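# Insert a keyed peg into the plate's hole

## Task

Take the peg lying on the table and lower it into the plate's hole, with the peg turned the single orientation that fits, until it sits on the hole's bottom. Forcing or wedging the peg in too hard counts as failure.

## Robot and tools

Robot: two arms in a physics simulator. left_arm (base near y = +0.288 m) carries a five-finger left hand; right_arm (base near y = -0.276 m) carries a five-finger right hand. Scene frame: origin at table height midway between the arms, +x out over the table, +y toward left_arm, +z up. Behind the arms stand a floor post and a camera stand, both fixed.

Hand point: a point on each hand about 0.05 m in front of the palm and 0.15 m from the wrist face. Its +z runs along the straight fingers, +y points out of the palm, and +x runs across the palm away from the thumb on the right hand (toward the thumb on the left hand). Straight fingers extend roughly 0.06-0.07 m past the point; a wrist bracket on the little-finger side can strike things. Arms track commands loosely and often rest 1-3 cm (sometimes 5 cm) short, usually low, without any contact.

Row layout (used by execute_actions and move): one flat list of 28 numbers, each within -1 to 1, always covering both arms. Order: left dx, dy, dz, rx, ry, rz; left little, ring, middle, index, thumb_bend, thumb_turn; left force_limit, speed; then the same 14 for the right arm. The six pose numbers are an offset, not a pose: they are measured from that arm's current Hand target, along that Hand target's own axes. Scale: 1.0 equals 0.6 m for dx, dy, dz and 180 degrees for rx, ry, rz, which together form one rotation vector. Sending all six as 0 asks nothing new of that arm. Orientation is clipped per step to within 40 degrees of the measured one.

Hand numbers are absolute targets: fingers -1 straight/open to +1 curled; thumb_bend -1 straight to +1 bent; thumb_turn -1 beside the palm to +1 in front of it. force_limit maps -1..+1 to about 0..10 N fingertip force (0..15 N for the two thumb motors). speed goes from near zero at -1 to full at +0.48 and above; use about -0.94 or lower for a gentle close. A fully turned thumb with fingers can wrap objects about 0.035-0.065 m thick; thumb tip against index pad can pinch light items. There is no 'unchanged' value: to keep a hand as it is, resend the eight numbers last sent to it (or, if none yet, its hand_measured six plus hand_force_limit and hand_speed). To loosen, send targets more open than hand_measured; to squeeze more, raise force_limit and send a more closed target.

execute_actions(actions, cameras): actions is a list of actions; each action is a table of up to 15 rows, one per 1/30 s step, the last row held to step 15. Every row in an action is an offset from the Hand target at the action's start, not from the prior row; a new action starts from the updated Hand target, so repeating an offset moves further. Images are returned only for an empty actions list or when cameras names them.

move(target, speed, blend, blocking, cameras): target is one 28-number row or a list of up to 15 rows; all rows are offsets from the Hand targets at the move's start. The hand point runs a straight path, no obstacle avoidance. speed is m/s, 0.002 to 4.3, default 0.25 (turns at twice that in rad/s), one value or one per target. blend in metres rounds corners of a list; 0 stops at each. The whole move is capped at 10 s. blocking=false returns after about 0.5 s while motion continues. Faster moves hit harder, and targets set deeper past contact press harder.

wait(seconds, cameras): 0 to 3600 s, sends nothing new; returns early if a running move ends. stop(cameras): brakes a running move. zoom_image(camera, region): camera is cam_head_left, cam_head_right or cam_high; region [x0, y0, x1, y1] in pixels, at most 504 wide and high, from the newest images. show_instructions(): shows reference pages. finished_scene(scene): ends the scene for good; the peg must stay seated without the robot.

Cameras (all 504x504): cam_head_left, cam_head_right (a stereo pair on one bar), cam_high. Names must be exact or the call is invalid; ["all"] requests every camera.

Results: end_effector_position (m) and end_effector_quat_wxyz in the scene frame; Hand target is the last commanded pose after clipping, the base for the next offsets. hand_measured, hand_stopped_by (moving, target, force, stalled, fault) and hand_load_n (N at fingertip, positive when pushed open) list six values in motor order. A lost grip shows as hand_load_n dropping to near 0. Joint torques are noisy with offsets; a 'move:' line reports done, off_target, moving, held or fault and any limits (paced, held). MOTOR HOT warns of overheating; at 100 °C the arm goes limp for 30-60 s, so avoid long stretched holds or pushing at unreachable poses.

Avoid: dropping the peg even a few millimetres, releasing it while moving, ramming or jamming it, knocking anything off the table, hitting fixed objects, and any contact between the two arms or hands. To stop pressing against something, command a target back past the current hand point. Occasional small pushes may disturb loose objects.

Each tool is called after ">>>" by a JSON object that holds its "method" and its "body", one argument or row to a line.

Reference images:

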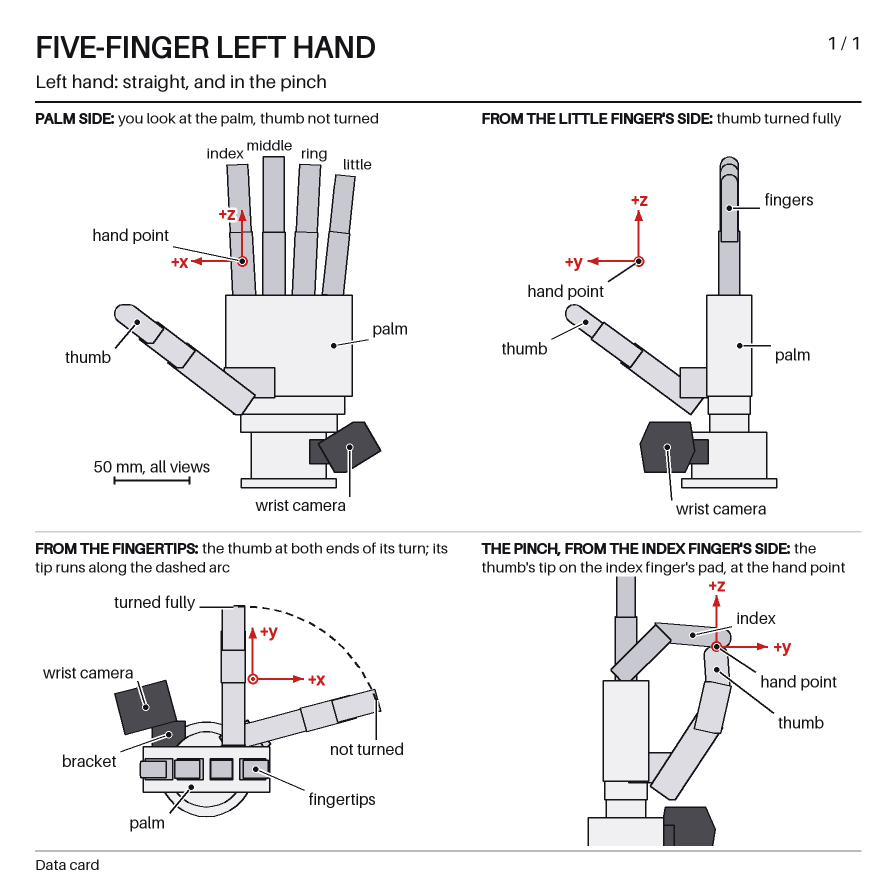

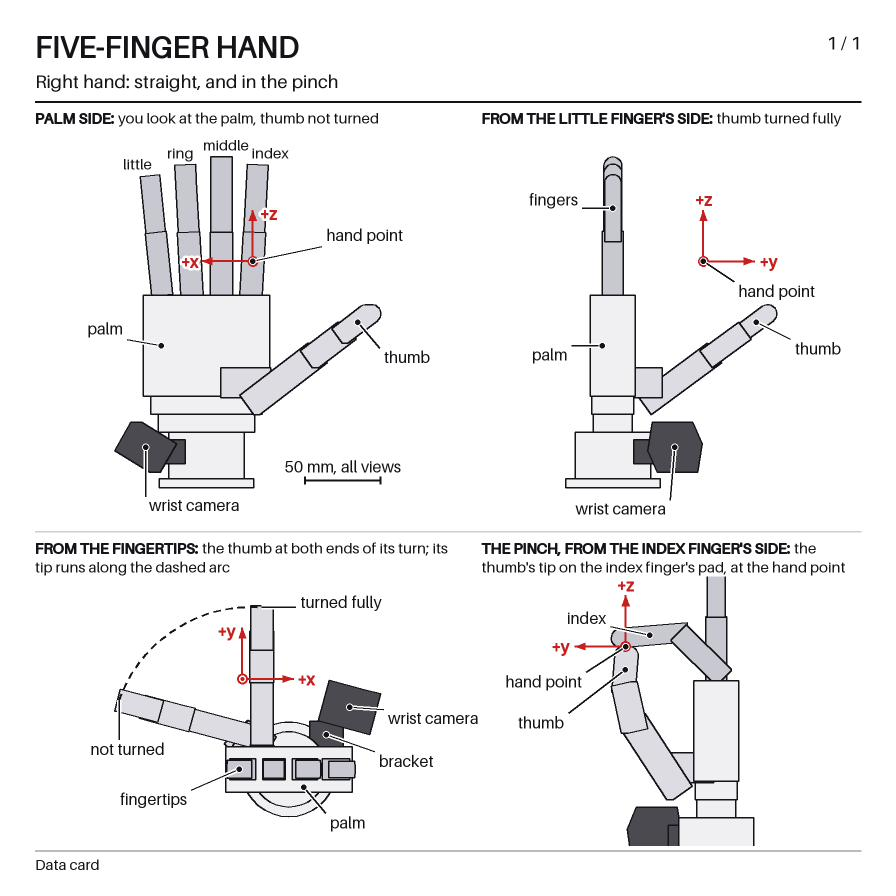

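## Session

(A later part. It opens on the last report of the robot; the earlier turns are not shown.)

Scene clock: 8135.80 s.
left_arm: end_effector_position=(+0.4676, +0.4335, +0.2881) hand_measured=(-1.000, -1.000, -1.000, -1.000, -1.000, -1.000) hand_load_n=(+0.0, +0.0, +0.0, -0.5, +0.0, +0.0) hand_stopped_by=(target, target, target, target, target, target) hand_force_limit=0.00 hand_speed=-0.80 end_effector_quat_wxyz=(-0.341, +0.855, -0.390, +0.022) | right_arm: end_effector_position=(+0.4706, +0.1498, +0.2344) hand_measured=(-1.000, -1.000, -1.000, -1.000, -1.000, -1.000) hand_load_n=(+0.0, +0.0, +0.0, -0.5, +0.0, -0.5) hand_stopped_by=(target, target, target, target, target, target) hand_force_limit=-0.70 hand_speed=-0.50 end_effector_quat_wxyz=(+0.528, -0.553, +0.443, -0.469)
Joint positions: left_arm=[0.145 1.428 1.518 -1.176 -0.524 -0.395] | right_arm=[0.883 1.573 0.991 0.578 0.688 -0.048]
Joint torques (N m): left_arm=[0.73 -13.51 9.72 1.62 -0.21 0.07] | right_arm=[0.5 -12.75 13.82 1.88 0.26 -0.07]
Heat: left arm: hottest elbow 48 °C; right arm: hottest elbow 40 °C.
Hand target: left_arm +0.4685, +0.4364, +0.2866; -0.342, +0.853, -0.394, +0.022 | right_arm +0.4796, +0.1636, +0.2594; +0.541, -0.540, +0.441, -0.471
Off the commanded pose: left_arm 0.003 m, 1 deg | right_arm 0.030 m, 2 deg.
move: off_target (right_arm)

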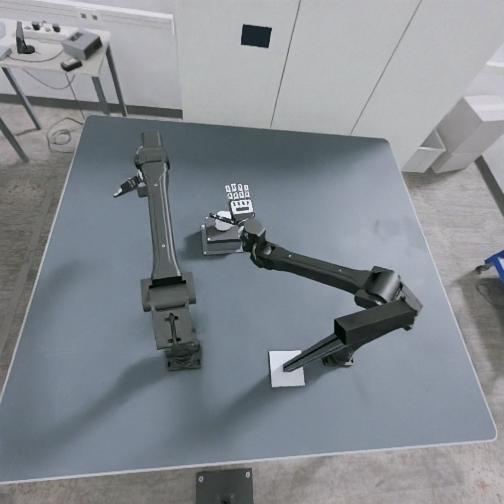

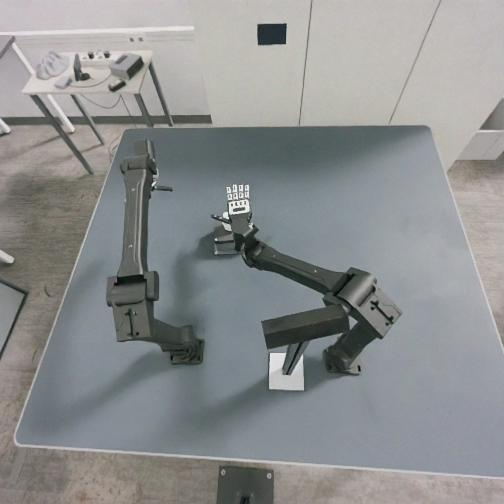

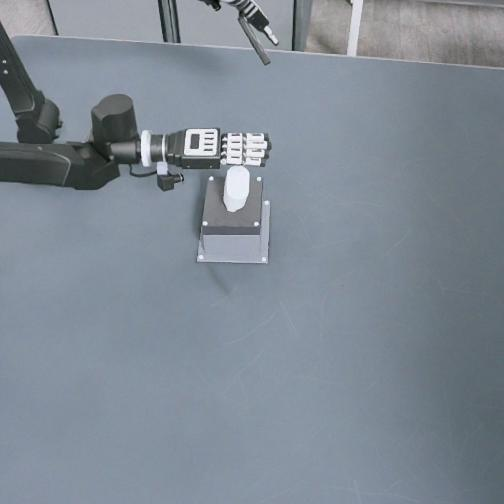

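>>> {"method": "move", "body": {
  "target": [
    [0,0,0,0,0,0,-1,-1,-1,-1,-1,-1,0,-0.8,-0.0083,0.1238,-0.0055,0,0,0,-1,-1,-1,-1,-1,-1,-0.7,-0.5]
  ],
  "speed": 0.06,
  "cameras": ["all"]
}}

>>> {"method": "zoom_image", "body": {
  "camera": "cam_high",
  "region": [180, 130, 280, 230]
}}

>>> {"method": "zoom_image", "body": {
  "camera": "cam_head_left",
  "region": [190, 185, 260, 255]
}}

Scene clock: 8160.50 s.
left_arm: end_effector_position=(+0.4676, +0.4335, +0.2881) hand_measured=(-1.000, -1.000, -1.000, -1.000, -1.000, -1.000) hand_load_n=(+0.0, +0.0, +0.0, +0.0, +0.0, +0.0) hand_stopped_by=(target, target, target, target, target, target) hand_force_limit=0.00 hand_speed=-0.80 end_effector_quat_wxyz=(-0.341, +0.855, -0.390, +0.022) | right_arm: end_effector_position=(+0.4810, +0.1625, +0.1841) hand_measured=(-1.000, -1.000, -1.000, -1.000, -1.000, -1.000) hand_load_n=(+0.0, +0.0, +0.0, +0.5, +0.0, +0.0) hand_stopped_by=(target, target, target, target, target, target) hand_force_limit=-0.70 hand_speed=-0.50 end_effector_quat_wxyz=(+0.537, -0.542, +0.444, -0.470)
Joint positions: left_arm=[0.145 1.428 1.518 -1.176 -0.524 -0.395] | right_arm=[0.885 1.705 0.976 0.754 0.693 -0.048]
Joint torques (N m): left_arm=[0.73 -13.51 9.73 1.63 -0.21 0.08] | right_arm=[1.14 -14.1 7.82 2.92 0.2 -0.07]
Heat: left arm: hottest elbow 48 °C; right arm: hottest elbow 41 °C.
Hand target: left_arm +0.4685, +0.4364, +0.2866; -0.342, +0.853, -0.394, +0.022 | right_arm +0.4782, +0.1659, +0.1847; +0.541, -0.540, +0.441, -0.471
Off the commanded pose: left_arm 0.003 m, 1 deg | right_arm 0.005 m, 1 deg.
move: done

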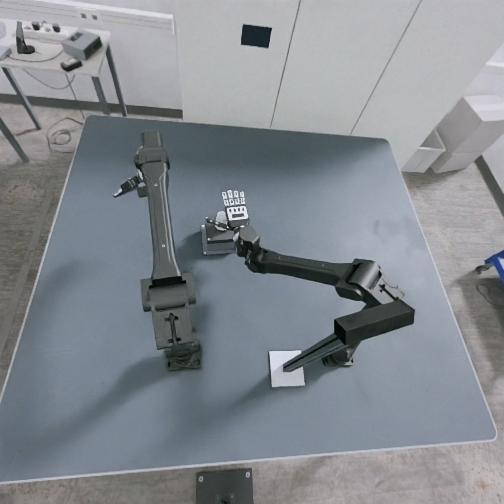

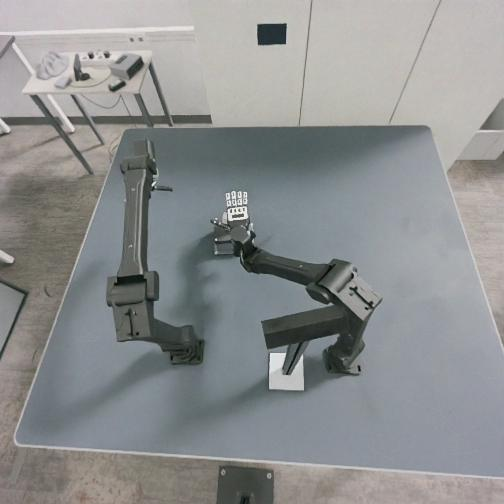

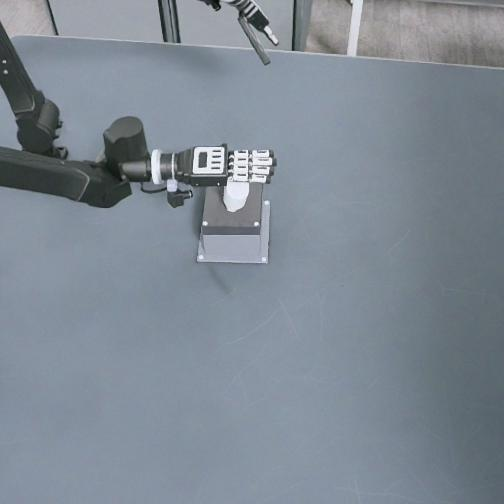

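Scaled by 5.040.

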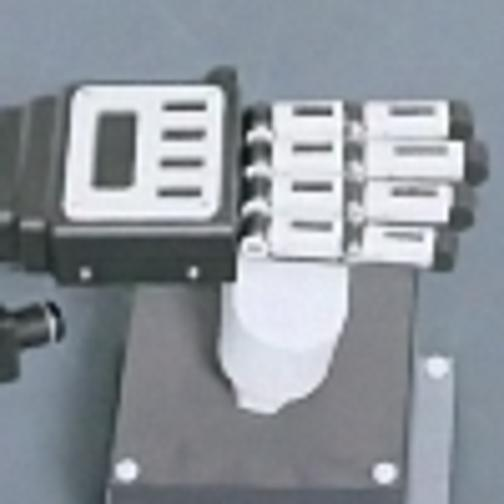

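Scaled by 7.200.

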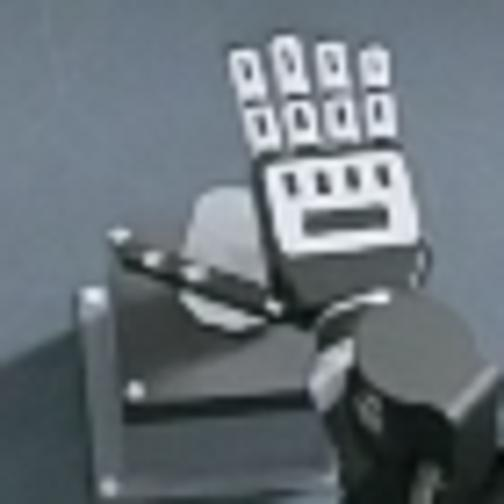

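I'll check the current scene before lowering the hand.

>>> {"method": "execute_actions", "body": {
  "actions": []
}}

Scene clock: 8198.77 s.
left_arm: end_effector_position=(+0.4676, +0.4335, +0.2881) hand_measured=(-1.000, -1.000, -1.000, -1.000, -1.000, -1.000) hand_load_n=(+0.0, +0.0, +0.0, +0.0, +0.0, +0.0) hand_stopped_by=(target, target, target, target, target, target) hand_force_limit=0.00 hand_speed=-0.80 end_effector_quat_wxyz=(-0.341, +0.855, -0.390, +0.022) | right_arm: end_effector_position=(+0.4810, +0.1625, +0.1842) hand_measured=(-1.000, -1.000, -1.000, -1.000, -1.000, -1.000) hand_load_n=(+0.0, +0.0, +0.0, +0.0, +0.0, +0.0) hand_stopped_by=(target, target, target, target, target, target) hand_force_limit=-0.70 hand_speed=-0.50 end_effector_quat_wxyz=(+0.537, -0.542, +0.444, -0.470)
Joint positions: left_arm=[0.145 1.428 1.518 -1.176 -0.524 -0.395] | right_arm=[0.885 1.705 0.976 0.755 0.693 -0.048]
Joint velocities: within noise
Joint torques (N m): left_arm=[0.73 -13.45 9.72 1.61 -0.21 0.08] | right_arm=[1.14 -14.04 7.79 2.95 0.2 -0.07]
Heat: left arm: hottest elbow 48 °C; right arm: hottest elbow 42 °C.
Hand target: left_arm +0.4685, +0.4364, +0.2866; -0.342, +0.853, -0.394, +0.022 | right_arm +0.4782, +0.1659, +0.1848; +0.541, -0.540, +0.441, -0.471
Off the commanded pose: left_arm 0.003 m, 1 deg | right_arm 0.005 m, 1 deg.

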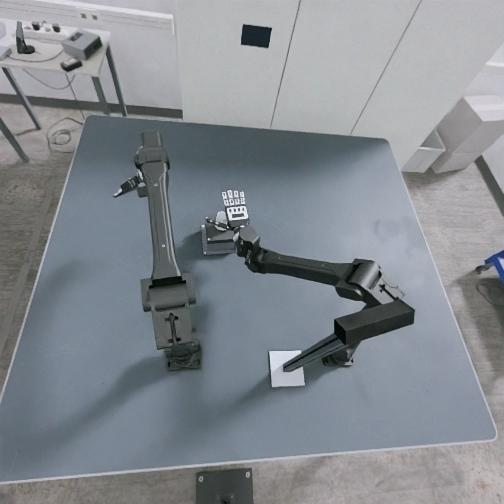

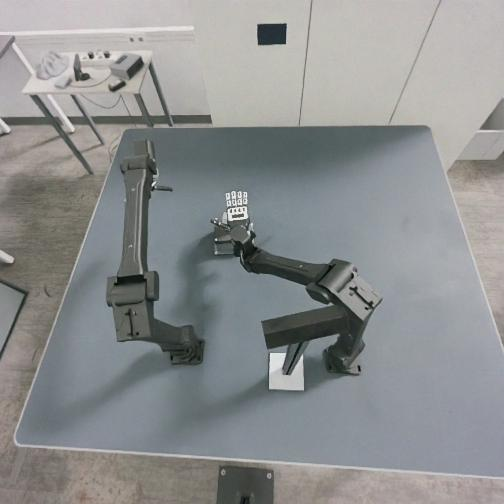

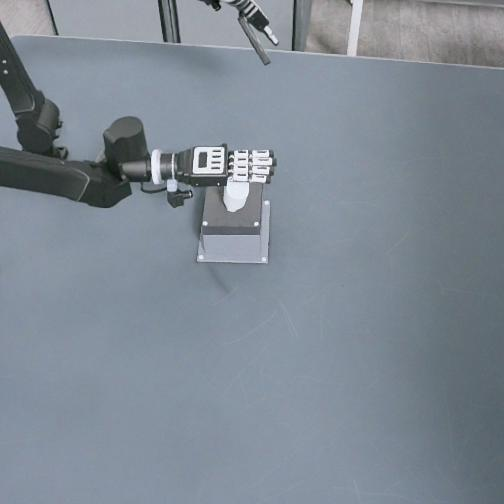

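>>> {"method": "move", "body": {
  "target": [0,0,0,0,0,0,-1,-1,-1,-1,-1,-1,0,-0.8,0.001,0.0333,-0.0003,0,0,0,-1,-1,-1,-1,-1,-1,-0.7,-0.5],
  "speed": 0.03,
  "cameras": ["all"]
}}

Scene clock: 8217.27 s.
left_arm: end_effector_position=(+0.4676, +0.4335, +0.2881) hand_measured=(-1.000, -1.000, -1.000, -1.000, -1.000, -1.000) hand_load_n=(+0.0, +0.0, +0.0, -0.5, +0.0, -0.5) hand_stopped_by=(target, target, target, target, target, target) hand_force_limit=0.00 hand_speed=-0.80 end_effector_quat_wxyz=(-0.341, +0.855, -0.390, +0.022) | right_arm: end_effector_position=(+0.4810, +0.1625, +0.1664) hand_measured=(-1.000, -1.000, -1.000, -1.000, -1.000, -1.000) hand_load_n=(+0.0, +0.0, +0.0, +0.0, +0.0, -0.5) hand_stopped_by=(target, target, target, target, target, target) hand_force_limit=-0.70 hand_speed=-0.50 end_effector_quat_wxyz=(+0.538, -0.541, +0.444, -0.470)
Joint positions: left_arm=[0.145 1.428 1.518 -1.176 -0.524 -0.395] | right_arm=[0.885 1.741 0.961 0.809 0.693 -0.048]
Joint torques (N m): left_arm=[0.73 -13.51 9.72 1.63 -0.21 0.08] | right_arm=[0.97 -13.92 7.39 2.89 0.11 -0.08]
Heat: left arm: hottest elbow 48 °C; right arm: hottest elbow 41 °C.
Hand target: left_arm +0.4685, +0.4364, +0.2866; -0.342, +0.853, -0.394, +0.022 | right_arm +0.4788, +0.1648, +0.1648; +0.541, -0.540, +0.441, -0.471
Off the commanded pose: left_arm 0.003 m, 1 deg | right_arm 0.004 m, 1 deg.
move: done

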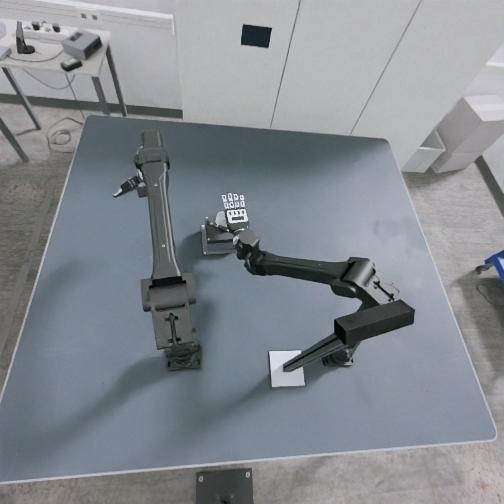

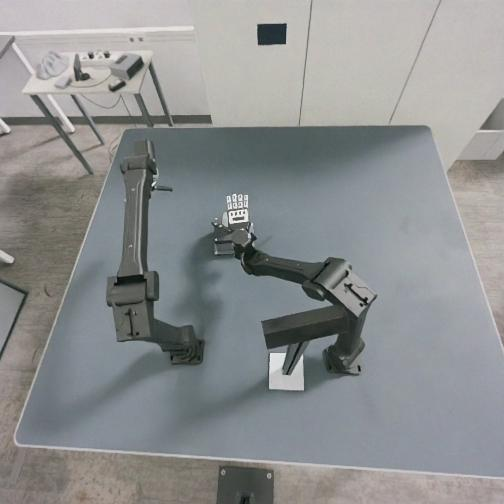

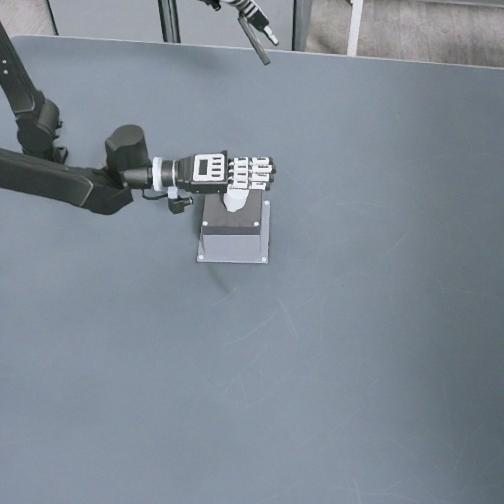

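>>> {"method": "zoom_image", "body": {
  "camera": "cam_high",
  "region": [150, 120, 310, 280]
}}

>>> {"method": "zoom_image", "body": {
  "camera": "cam_head_left",
  "region": [180, 170, 290, 280]
}}

Scaled by 3.150.

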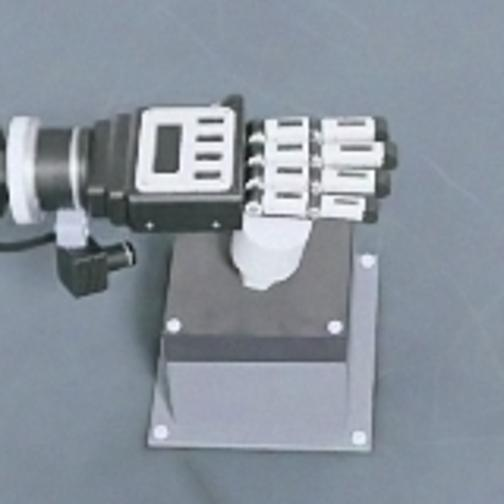

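Scaled by 4.582.

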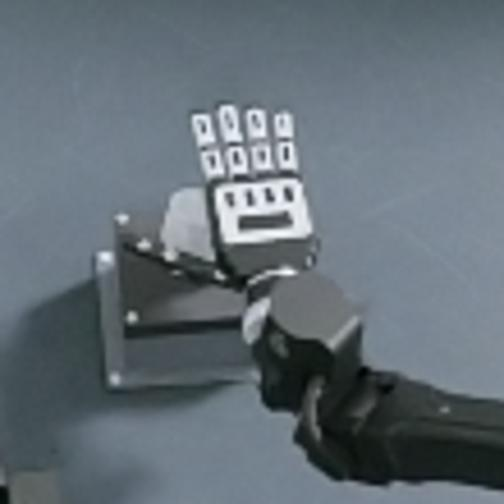

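>>> {"method": "move", "body": {
  "target": [
    [0,0,0,0,0,0,-1,-1,-1,-1,-1,-1,0,-0.8,0,0,0,0,0,0,-1,-1,-0.4,-0.4,-1,-1,-0.8,-0.9]
  ],
  "cameras": ["cam_high"]
}}

>>> {"method": "move", "body": {
  "target": [
    [0,0,0,0,0,0,-1,-1,-1,-1,-1,-1,0,-0.8,0,0,0,0,0,0,-1,-1,-0.15,-0.15,-1,-1,-0.8,-0.94]
  ],
  "cameras": ["all"]
}}

Scene clock: 8238.30 s.
left_arm: end_effector_position=(+0.4676, +0.4335, +0.2881) hand_measured=(-1.000, -1.000, -1.000, -1.000, -1.000, -1.000) hand_load_n=(-0.5, +0.0, +0.0, +0.0, +0.0, +0.0) hand_stopped_by=(target, target, target, target, target, target) hand_force_limit=0.00 hand_speed=-0.80 end_effector_quat_wxyz=(-0.341, +0.855, -0.390, +0.022) | right_arm: end_effector_position=(+0.4810, +0.1625, +0.1665) hand_measured=(-1.000, -1.000, -0.400, -0.400, -1.000, -1.000) hand_load_n=(+0.0, +0.0, +0.0, +0.0, +0.0, +0.0) hand_stopped_by=(target, target, target, target, target, target) hand_force_limit=-0.80 hand_speed=-0.90 end_effector_quat_wxyz=(+0.539, -0.540, +0.444, -0.470)
Joint positions: left_arm=[0.145 1.428 1.518 -1.176 -0.524 -0.395] | right_arm=[0.885 1.741 0.961 0.809 0.693 -0.048]
Joint torques (N m): left_arm=[0.73 -13.51 9.72 1.63 -0.21 0.08] | right_arm=[0.97 -14.04 7.38 2.93 0.12 -0.07]
Heat: left arm: hottest elbow 48 °C; right arm: hottest elbow 41 °C.
Hand target: left_arm +0.4685, +0.4364, +0.2866; -0.342, +0.853, -0.394, +0.022 | right_arm +0.4788, +0.1648, +0.1649; +0.541, -0.540, +0.441, -0.471
Off the commanded pose: left_arm 0.003 m, 1 deg | right_arm 0.004 m, 0 deg.
move: done

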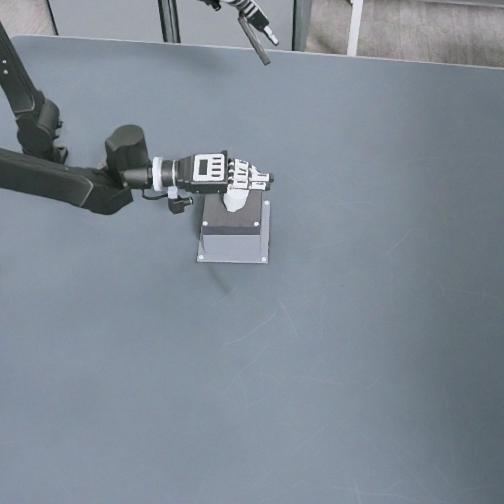

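Scene clock: 8240.03 s.
left_arm: end_effector_position=(+0.4676, +0.4335, +0.2881) hand_measured=(-1.000, -1.000, -1.000, -1.000, -1.000, -1.000) hand_load_n=(+0.0, +0.0, +0.0, +0.0, +0.0, +0.0) hand_stopped_by=(target, target, target, target, target, target) hand_force_limit=0.00 hand_speed=-0.80 end_effector_quat_wxyz=(-0.341, +0.855, -0.390, +0.022) | right_arm: end_effector_position=(+0.4810, +0.1625, +0.1665) hand_measured=(-1.000, -1.000, -0.150, -0.150, -1.000, -1.000) hand_load_n=(+0.0, +0.0, +0.0, +0.0, +0.0, +0.0) hand_stopped_by=(target, target, target, target, target, target) hand_force_limit=-0.80 hand_speed=-0.94 end_effector_quat_wxyz=(+0.539, -0.540, +0.444, -0.470)
Joint positions: left_arm=[0.145 1.428 1.518 -1.176 -0.524 -0.395] | right_arm=[0.885 1.741 0.961 0.809 0.693 -0.048]
Joint torques (N m): left_arm=[0.67 -13.45 9.72 1.62 -0.21 0.07] | right_arm=[0.97 -13.98 7.39 2.93 0.11 -0.07]
Heat: left arm: hottest elbow 48 °C; right arm: hottest elbow 41 °C.
Hand target: left_arm +0.4685, +0.4364, +0.2866; -0.342, +0.853, -0.394, +0.022 | right_arm +0.4788, +0.1648, +0.1649; +0.541, -0.540, +0.441, -0.471
Off the commanded pose: left_arm 0.003 m, 1 deg | right_arm 0.004 m, 0 deg.
move: done

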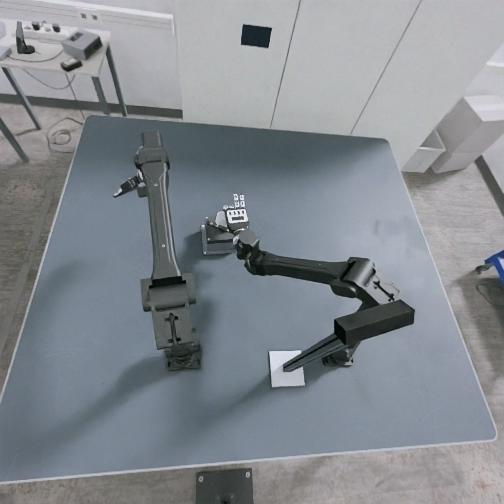

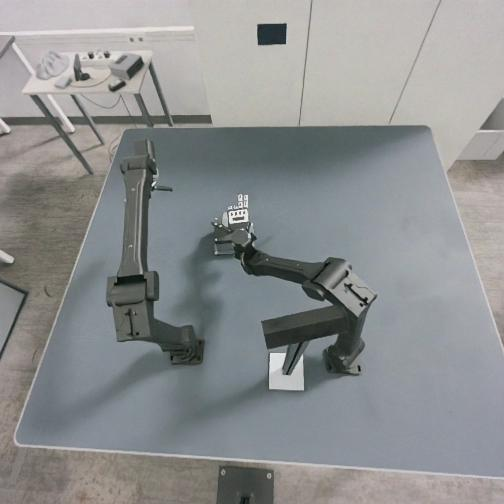

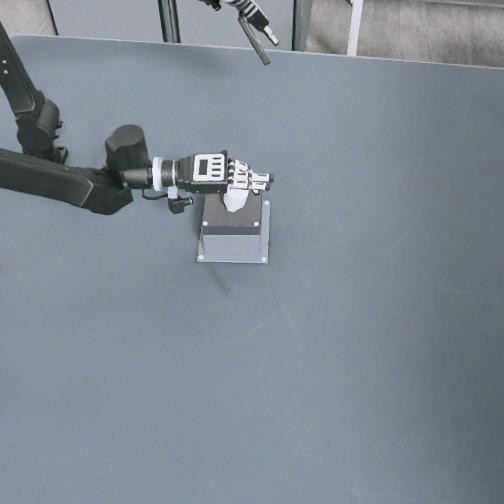

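>>> {"method": "move", "body": {
  "target": [
    [0,0,0,0,0,0,-1,-1,-1,-1,-1,-1,0,-0.8,0,0,0,0,0,0,-1,-1,-0.02,-0.02,-1,-1,-0.8,-0.95]
  ],
  "cameras": ["cam_high"]
}}

>>> {"method": "zoom_image", "body": {
  "camera": "cam_high",
  "region": [190, 140, 280, 230]
}}

Scene clock: 8247.33 s.
left_arm: end_effector_position=(+0.4676, +0.4335, +0.2881) hand_measured=(-1.000, -1.000, -1.000, -1.000, -1.000, -1.000) hand_load_n=(+0.0, +0.0, -0.5, +0.0, -0.5, +0.0) hand_stopped_by=(target, target, target, target, target, target) hand_force_limit=0.00 hand_speed=-0.80 end_effector_quat_wxyz=(-0.341, +0.855, -0.390, +0.022) | right_arm: end_effector_position=(+0.4812, +0.1626, +0.1675) hand_measured=(-1.000, -1.000, -0.020, -0.020, -1.000, -1.000) hand_load_n=(+0.0, +0.0, +0.0, +0.5, +0.0, +0.0) hand_stopped_by=(target, target, target, target, target, target) hand_force_limit=-0.80 hand_speed=-0.95 end_effector_quat_wxyz=(+0.540, -0.539, +0.444, -0.470)
Joint positions: left_arm=[0.145 1.428 1.518 -1.176 -0.524 -0.395] | right_arm=[0.885 1.741 0.961 0.813 0.693 -0.048]
Joint torques (N m): left_arm=[0.79 -13.51 9.72 1.63 -0.21 0.08] | right_arm=[0.97 -13.98 7.41 2.76 0.11 -0.07]
Heat: left arm: hottest elbow 48 °C; right arm: hottest elbow 41 °C.
Hand target: left_arm +0.4685, +0.4364, +0.2866; -0.342, +0.853, -0.394, +0.022 | right_arm +0.4788, +0.1648, +0.1649; +0.541, -0.540, +0.441, -0.471
Off the commanded pose: left_arm 0.003 m, 1 deg | right_arm 0.004 m, 0 deg.
move: done

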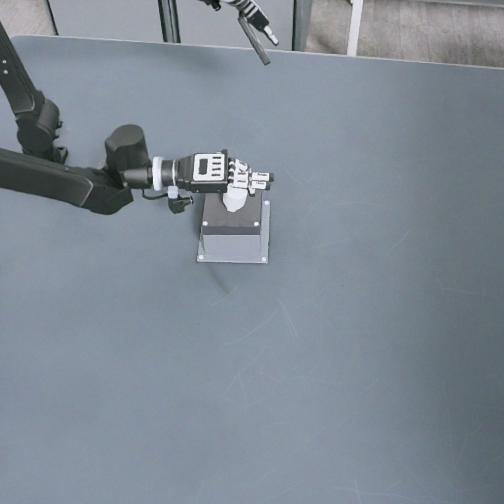

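Scaled by 5.600.

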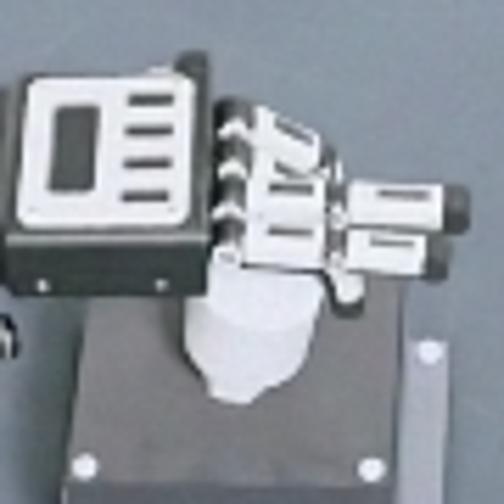

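>>> {"method": "move", "body": {
  "target": [
    [0,0,0,0,0,0,-1,-1,-1,-1,-1,-1,0,-0.8,0,0,0,0,0,0,-1,-1,0.03,0.03,-1,-1,-0.7,-0.95]
  ],
  "cameras": ["all"]
}}

>>> {"method": "zoom_image", "body": {
  "camera": "cam_high",
  "region": [190, 140, 280, 230]
}}

Scene clock: 8260.87 s.
left_arm: end_effector_position=(+0.4676, +0.4335, +0.2881) hand_measured=(-1.000, -1.000, -1.000, -1.000, -1.000, -1.000) hand_load_n=(+0.0, +0.0, +0.0, +0.0, +0.0, +0.0) hand_stopped_by=(target, target, target, target, target, target) hand_force_limit=0.00 hand_speed=-0.80 end_effector_quat_wxyz=(-0.341, +0.855, -0.390, +0.022) | right_arm: end_effector_position=(+0.4813, +0.1628, +0.1683) hand_measured=(-1.000, -1.000, +0.030, +0.016, -1.000, -1.000) hand_load_n=(+0.0, +0.0, +0.0, +1.5, +0.0, +0.0) hand_stopped_by=(target, target, target, force, target, target) hand_force_limit=-0.70 hand_speed=-0.95 end_effector_quat_wxyz=(+0.541, -0.538, +0.444, -0.470)
Joint positions: left_arm=[0.145 1.428 1.518 -1.176 -0.524 -0.395] | right_arm=[0.885 1.741 0.961 0.817 0.693 -0.048]
Joint torques (N m): left_arm=[0.73 -13.45 9.72 1.63 -0.21 0.07] | right_arm=[1.03 -13.98 7.39 2.63 0.11 -0.07]
Heat: left arm: hottest elbow 48 °C; right arm: hottest elbow 40 °C.
Hand target: left_arm +0.4685, +0.4364, +0.2866; -0.342, +0.853, -0.394, +0.022 | right_arm +0.4788, +0.1648, +0.1649; +0.541, -0.540, +0.441, -0.471
Off the commanded pose: left_arm 0.003 m, 1 deg | right_arm 0.005 m, 0 deg.
move: done

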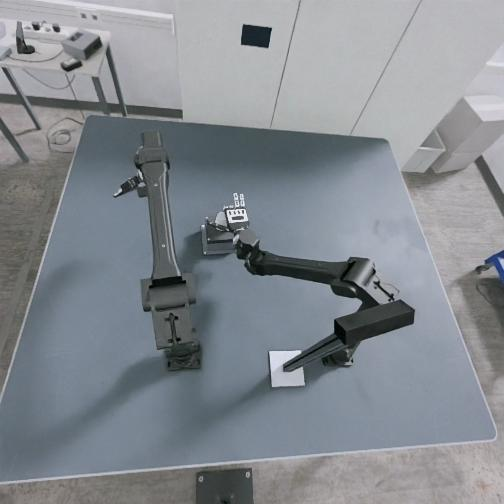

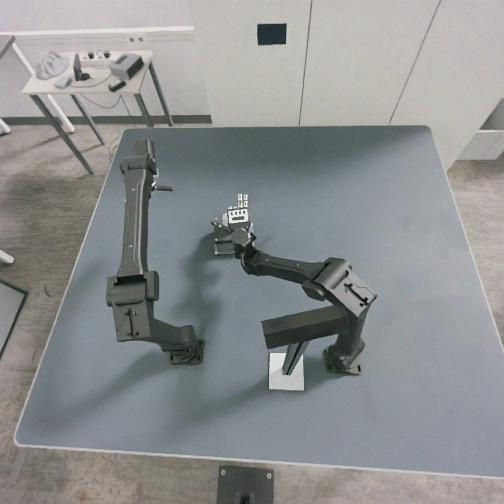

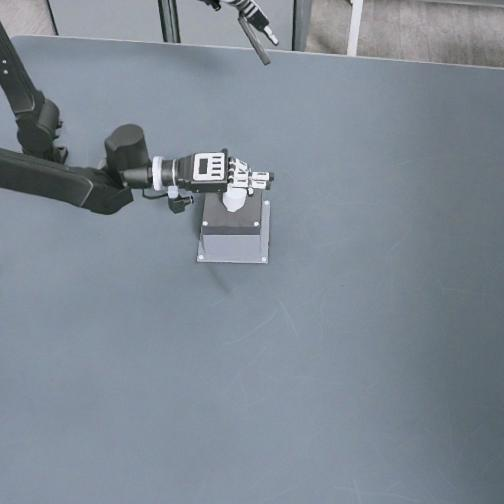

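Scaled by 5.600.

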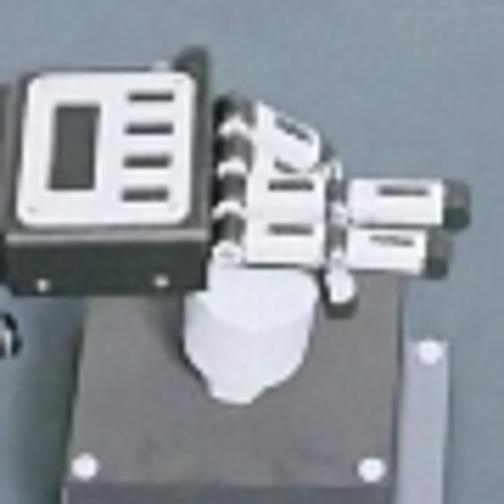

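>>> {"method": "move", "body": {
  "target": [
    [0,0,0,0,0,0,-1,-1,-1,-1,-1,-1,0,-0.8,0,0,0,0,0,0,-1,-1,0.08,0.06,-1,-1,-0.55,-0.95]
  ],
  "cameras": ["all"]
}}

>>> {"method": "zoom_image", "body": {
  "camera": "cam_high",
  "region": [190, 140, 280, 230]
}}

>>> {"method": "zoom_image", "body": {
  "camera": "cam_head_left",
  "region": [190, 180, 270, 260]
}}

Scene clock: 8282.43 s.
left_arm: end_effector_position=(+0.4676, +0.4335, +0.2881) hand_measured=(-1.000, -1.000, -1.000, -1.000, -1.000, -1.000) hand_load_n=(+0.0, +0.0, +0.0, +0.0, +0.0, +0.0) hand_stopped_by=(target, target, target, target, target, target) hand_force_limit=0.00 hand_speed=-0.80 end_effector_quat_wxyz=(-0.341, +0.855, -0.390, +0.022) | right_arm: end_effector_position=(+0.4814, +0.1629, +0.1693) hand_measured=(-1.000, -1.000, +0.080, +0.060, -1.000, -1.000) hand_load_n=(+0.0, -0.5, +1.0, +1.5, +0.0, +0.0) hand_stopped_by=(target, target, target, target, target, target) hand_force_limit=-0.55 hand_speed=-0.95 end_effector_quat_wxyz=(+0.543, -0.536, +0.444, -0.470)
Joint positions: left_arm=[0.145 1.428 1.518 -1.176 -0.524 -0.395] | right_arm=[0.885 1.741 0.961 0.821 0.693 -0.048]
Joint torques (N m): left_arm=[0.73 -13.51 9.73 1.62 -0.21 0.08] | right_arm=[1.03 -13.98 7.39 2.45 0.11 -0.07]
Heat: left arm: hottest elbow 48 °C; right arm: hottest elbow 40 °C.
Hand target: left_arm +0.4685, +0.4364, +0.2866; -0.342, +0.853, -0.394, +0.022 | right_arm +0.4788, +0.1648, +0.1649; +0.541, -0.540, +0.441, -0.471
Off the commanded pose: left_arm 0.003 m, 1 deg | right_arm 0.005 m, 1 deg.
move: done

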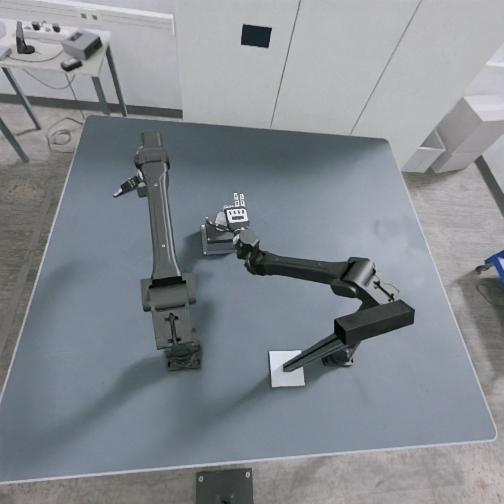

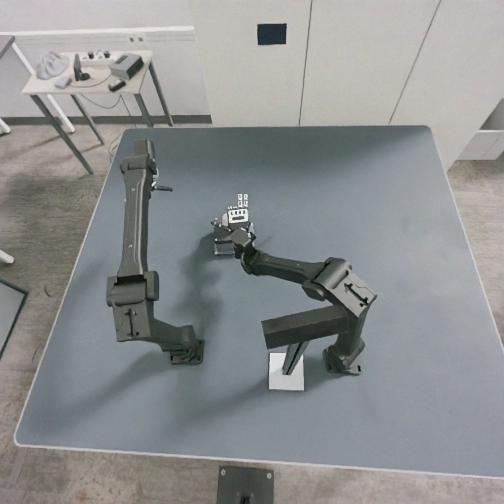

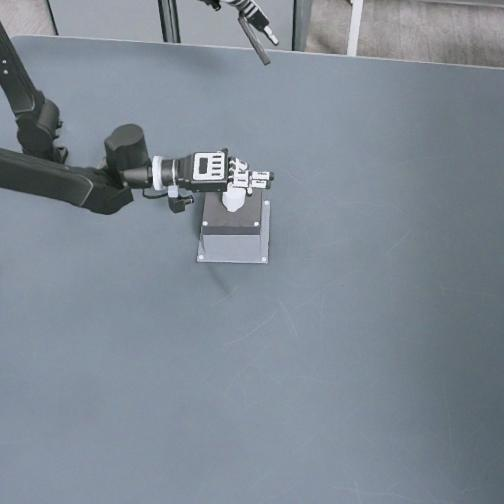

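Scaled by 5.600.

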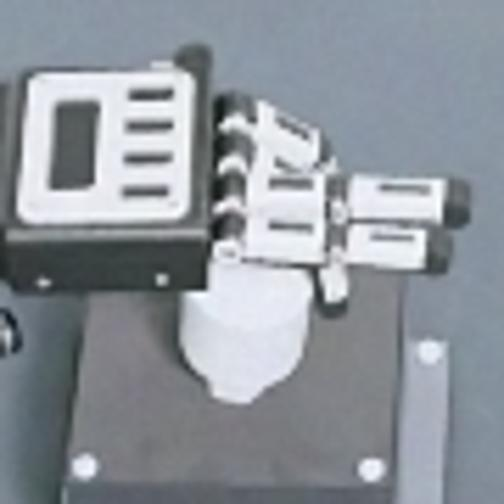

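Scaled by 6.300.

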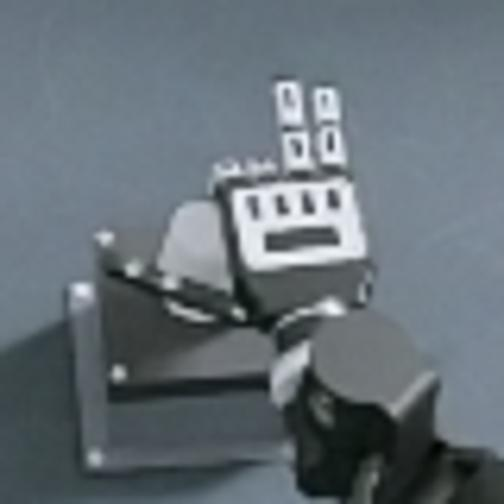

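>>> {"method": "move", "body": {
  "target": [
    [0,0,0,0,0,0,-1,-1,-1,-1,-1,-1,0,-0.8,0,0,0,0,0,0,-1,-1,0.12,0.1,-1,-1,-0.55,-0.95]
  ],
  "cameras": ["all"]
}}

>>> {"method": "zoom_image", "body": {
  "camera": "cam_high",
  "region": [190, 140, 280, 230]
}}

>>> {"method": "zoom_image", "body": {
  "camera": "cam_head_left",
  "region": [190, 180, 270, 260]
}}

Scene clock: 8293.60 s.
left_arm: end_effector_position=(+0.4676, +0.4335, +0.2881) hand_measured=(-1.000, -1.000, -1.000, -1.000, -1.000, -1.000) hand_load_n=(+0.0, +0.0, +0.0, +0.0, +0.0, +0.0) hand_stopped_by=(target, target, target, target, target, target) hand_force_limit=0.00 hand_speed=-0.80 end_effector_quat_wxyz=(-0.341, +0.855, -0.390, +0.022) | right_arm: end_effector_position=(+0.4815, +0.1631, +0.1700) hand_measured=(-1.000, -1.000, +0.120, +0.100, -1.000, -1.000) hand_load_n=(+0.0, +0.0, +1.5, +1.0, +0.0, -0.5) hand_stopped_by=(target, target, target, target, target, target) hand_force_limit=-0.55 hand_speed=-0.95 end_effector_quat_wxyz=(+0.544, -0.535, +0.444, -0.470)
Joint positions: left_arm=[0.145 1.428 1.518 -1.176 -0.524 -0.395] | right_arm=[0.885 1.741 0.961 0.824 0.693 -0.048]
Joint torques (N m): left_arm=[0.73 -13.51 9.72 1.65 -0.21 0.08] | right_arm=[0.97 -13.98 7.39 2.29 0.1 -0.07]
Heat: left arm: hottest elbow 48 °C; right arm: hottest elbow 40 °C.
Hand target: left_arm +0.4685, +0.4364, +0.2866; -0.342, +0.853, -0.394, +0.022 | right_arm +0.4788, +0.1648, +0.1649; +0.541, -0.540, +0.441, -0.471
Off the commanded pose: left_arm 0.003 m, 1 deg | right_arm 0.006 m, 1 deg.
move: done

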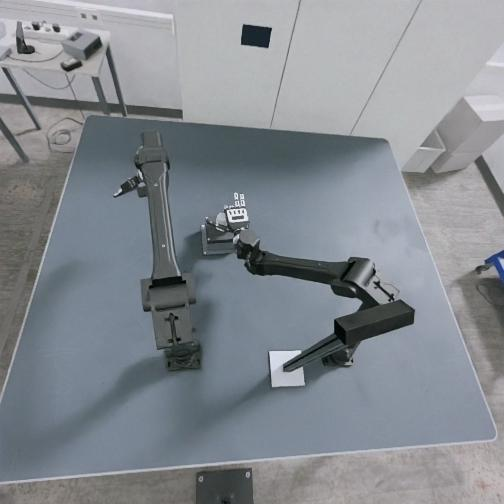

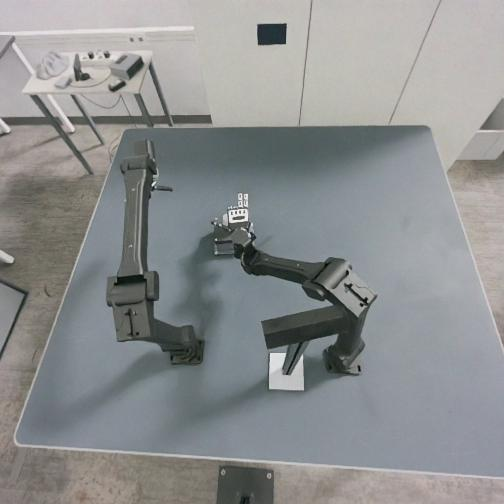

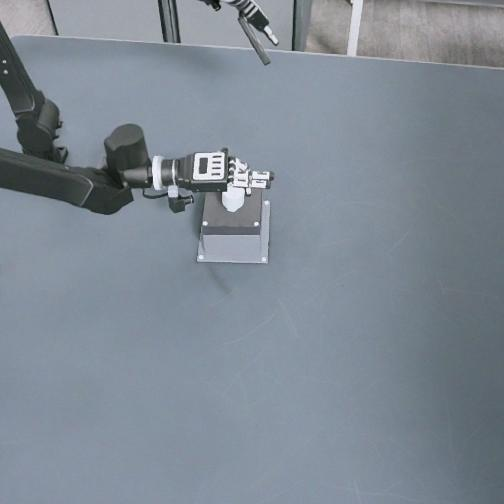

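Scaled by 5.600.

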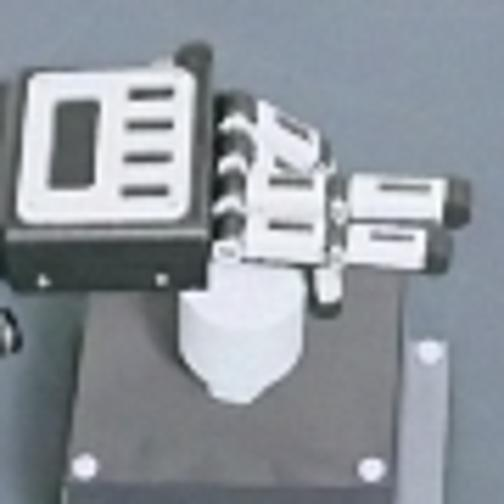

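Scaled by 6.300.

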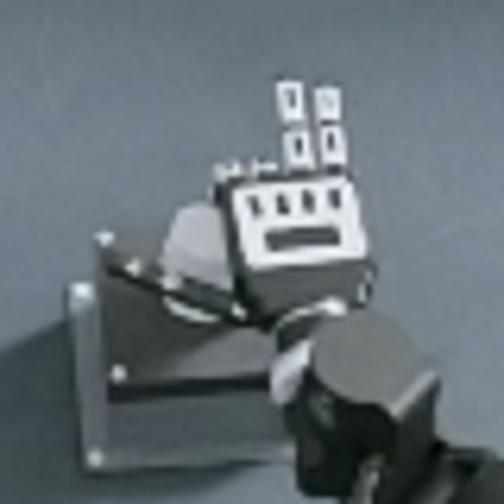

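>>> {"method": "move", "body": {
  "target": [
    [0,0,0,0,0,0,-1,-1,-1,-1,-1,-1,0,-0.8,0,0,0,0,0,0,-1,-1,0.17,0.15,-1,-1,-0.55,-0.95]
  ],
  "cameras": ["all"]
}}

>>> {"method": "zoom_image", "body": {
  "camera": "cam_high",
  "region": [190, 140, 280, 230]
}}

>>> {"method": "zoom_image", "body": {
  "camera": "cam_head_left",
  "region": [190, 180, 270, 260]
}}

Scene clock: 8300.93 s.
left_arm: end_effector_position=(+0.4676, +0.4335, +0.2881) hand_measured=(-1.000, -1.000, -1.000, -1.000, -1.000, -1.000) hand_load_n=(+0.0, +0.0, +0.0, +0.0, +0.0, +0.0) hand_stopped_by=(target, target, target, target, target, target) hand_force_limit=0.00 hand_speed=-0.80 end_effector_quat_wxyz=(-0.341, +0.855, -0.390, +0.022) | right_arm: end_effector_position=(+0.4817, +0.1628, +0.1704) hand_measured=(-1.000, -1.000, +0.170, +0.150, -1.000, -1.000) hand_load_n=(+0.0, +0.0, +1.5, +1.0, +0.0, +0.0) hand_stopped_by=(target, target, target, target, target, target) hand_force_limit=-0.55 hand_speed=-0.95 end_effector_quat_wxyz=(+0.544, -0.534, +0.444, -0.471)
Joint positions: left_arm=[0.145 1.428 1.518 -1.176 -0.524 -0.395] | right_arm=[0.885 1.741 0.961 0.825 0.695 -0.048]
Joint torques (N m): left_arm=[0.73 -13.57 9.72 1.62 -0.21 0.08] | right_arm=[0.97 -14.04 7.41 2.25 0.05 -0.07]
Heat: left arm: hottest elbow 48 °C; right arm: hottest elbow 40 °C.
Hand target: left_arm +0.4685, +0.4364, +0.2866; -0.342, +0.853, -0.394, +0.022 | right_arm +0.4788, +0.1648, +0.1649; +0.541, -0.540, +0.441, -0.471
Off the commanded pose: left_arm 0.003 m, 1 deg | right_arm 0.007 m, 1 deg.
move: done

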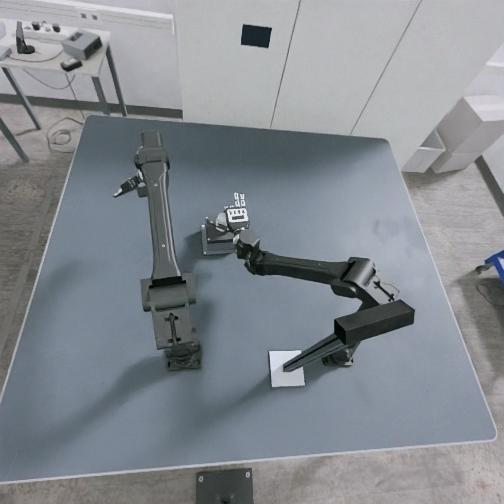

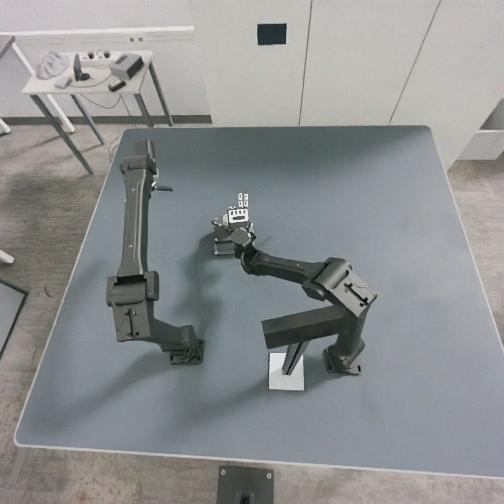

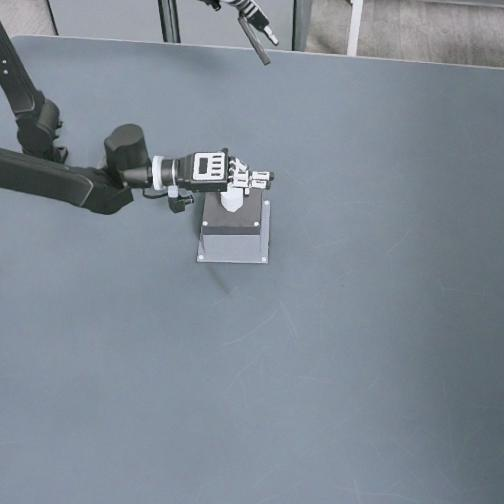

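Scaled by 5.600.

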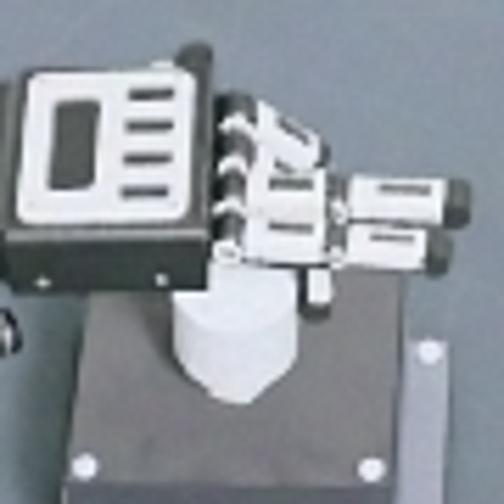

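Scaled by 6.300.

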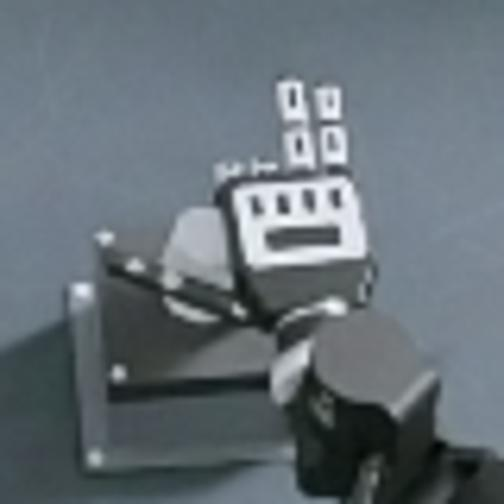

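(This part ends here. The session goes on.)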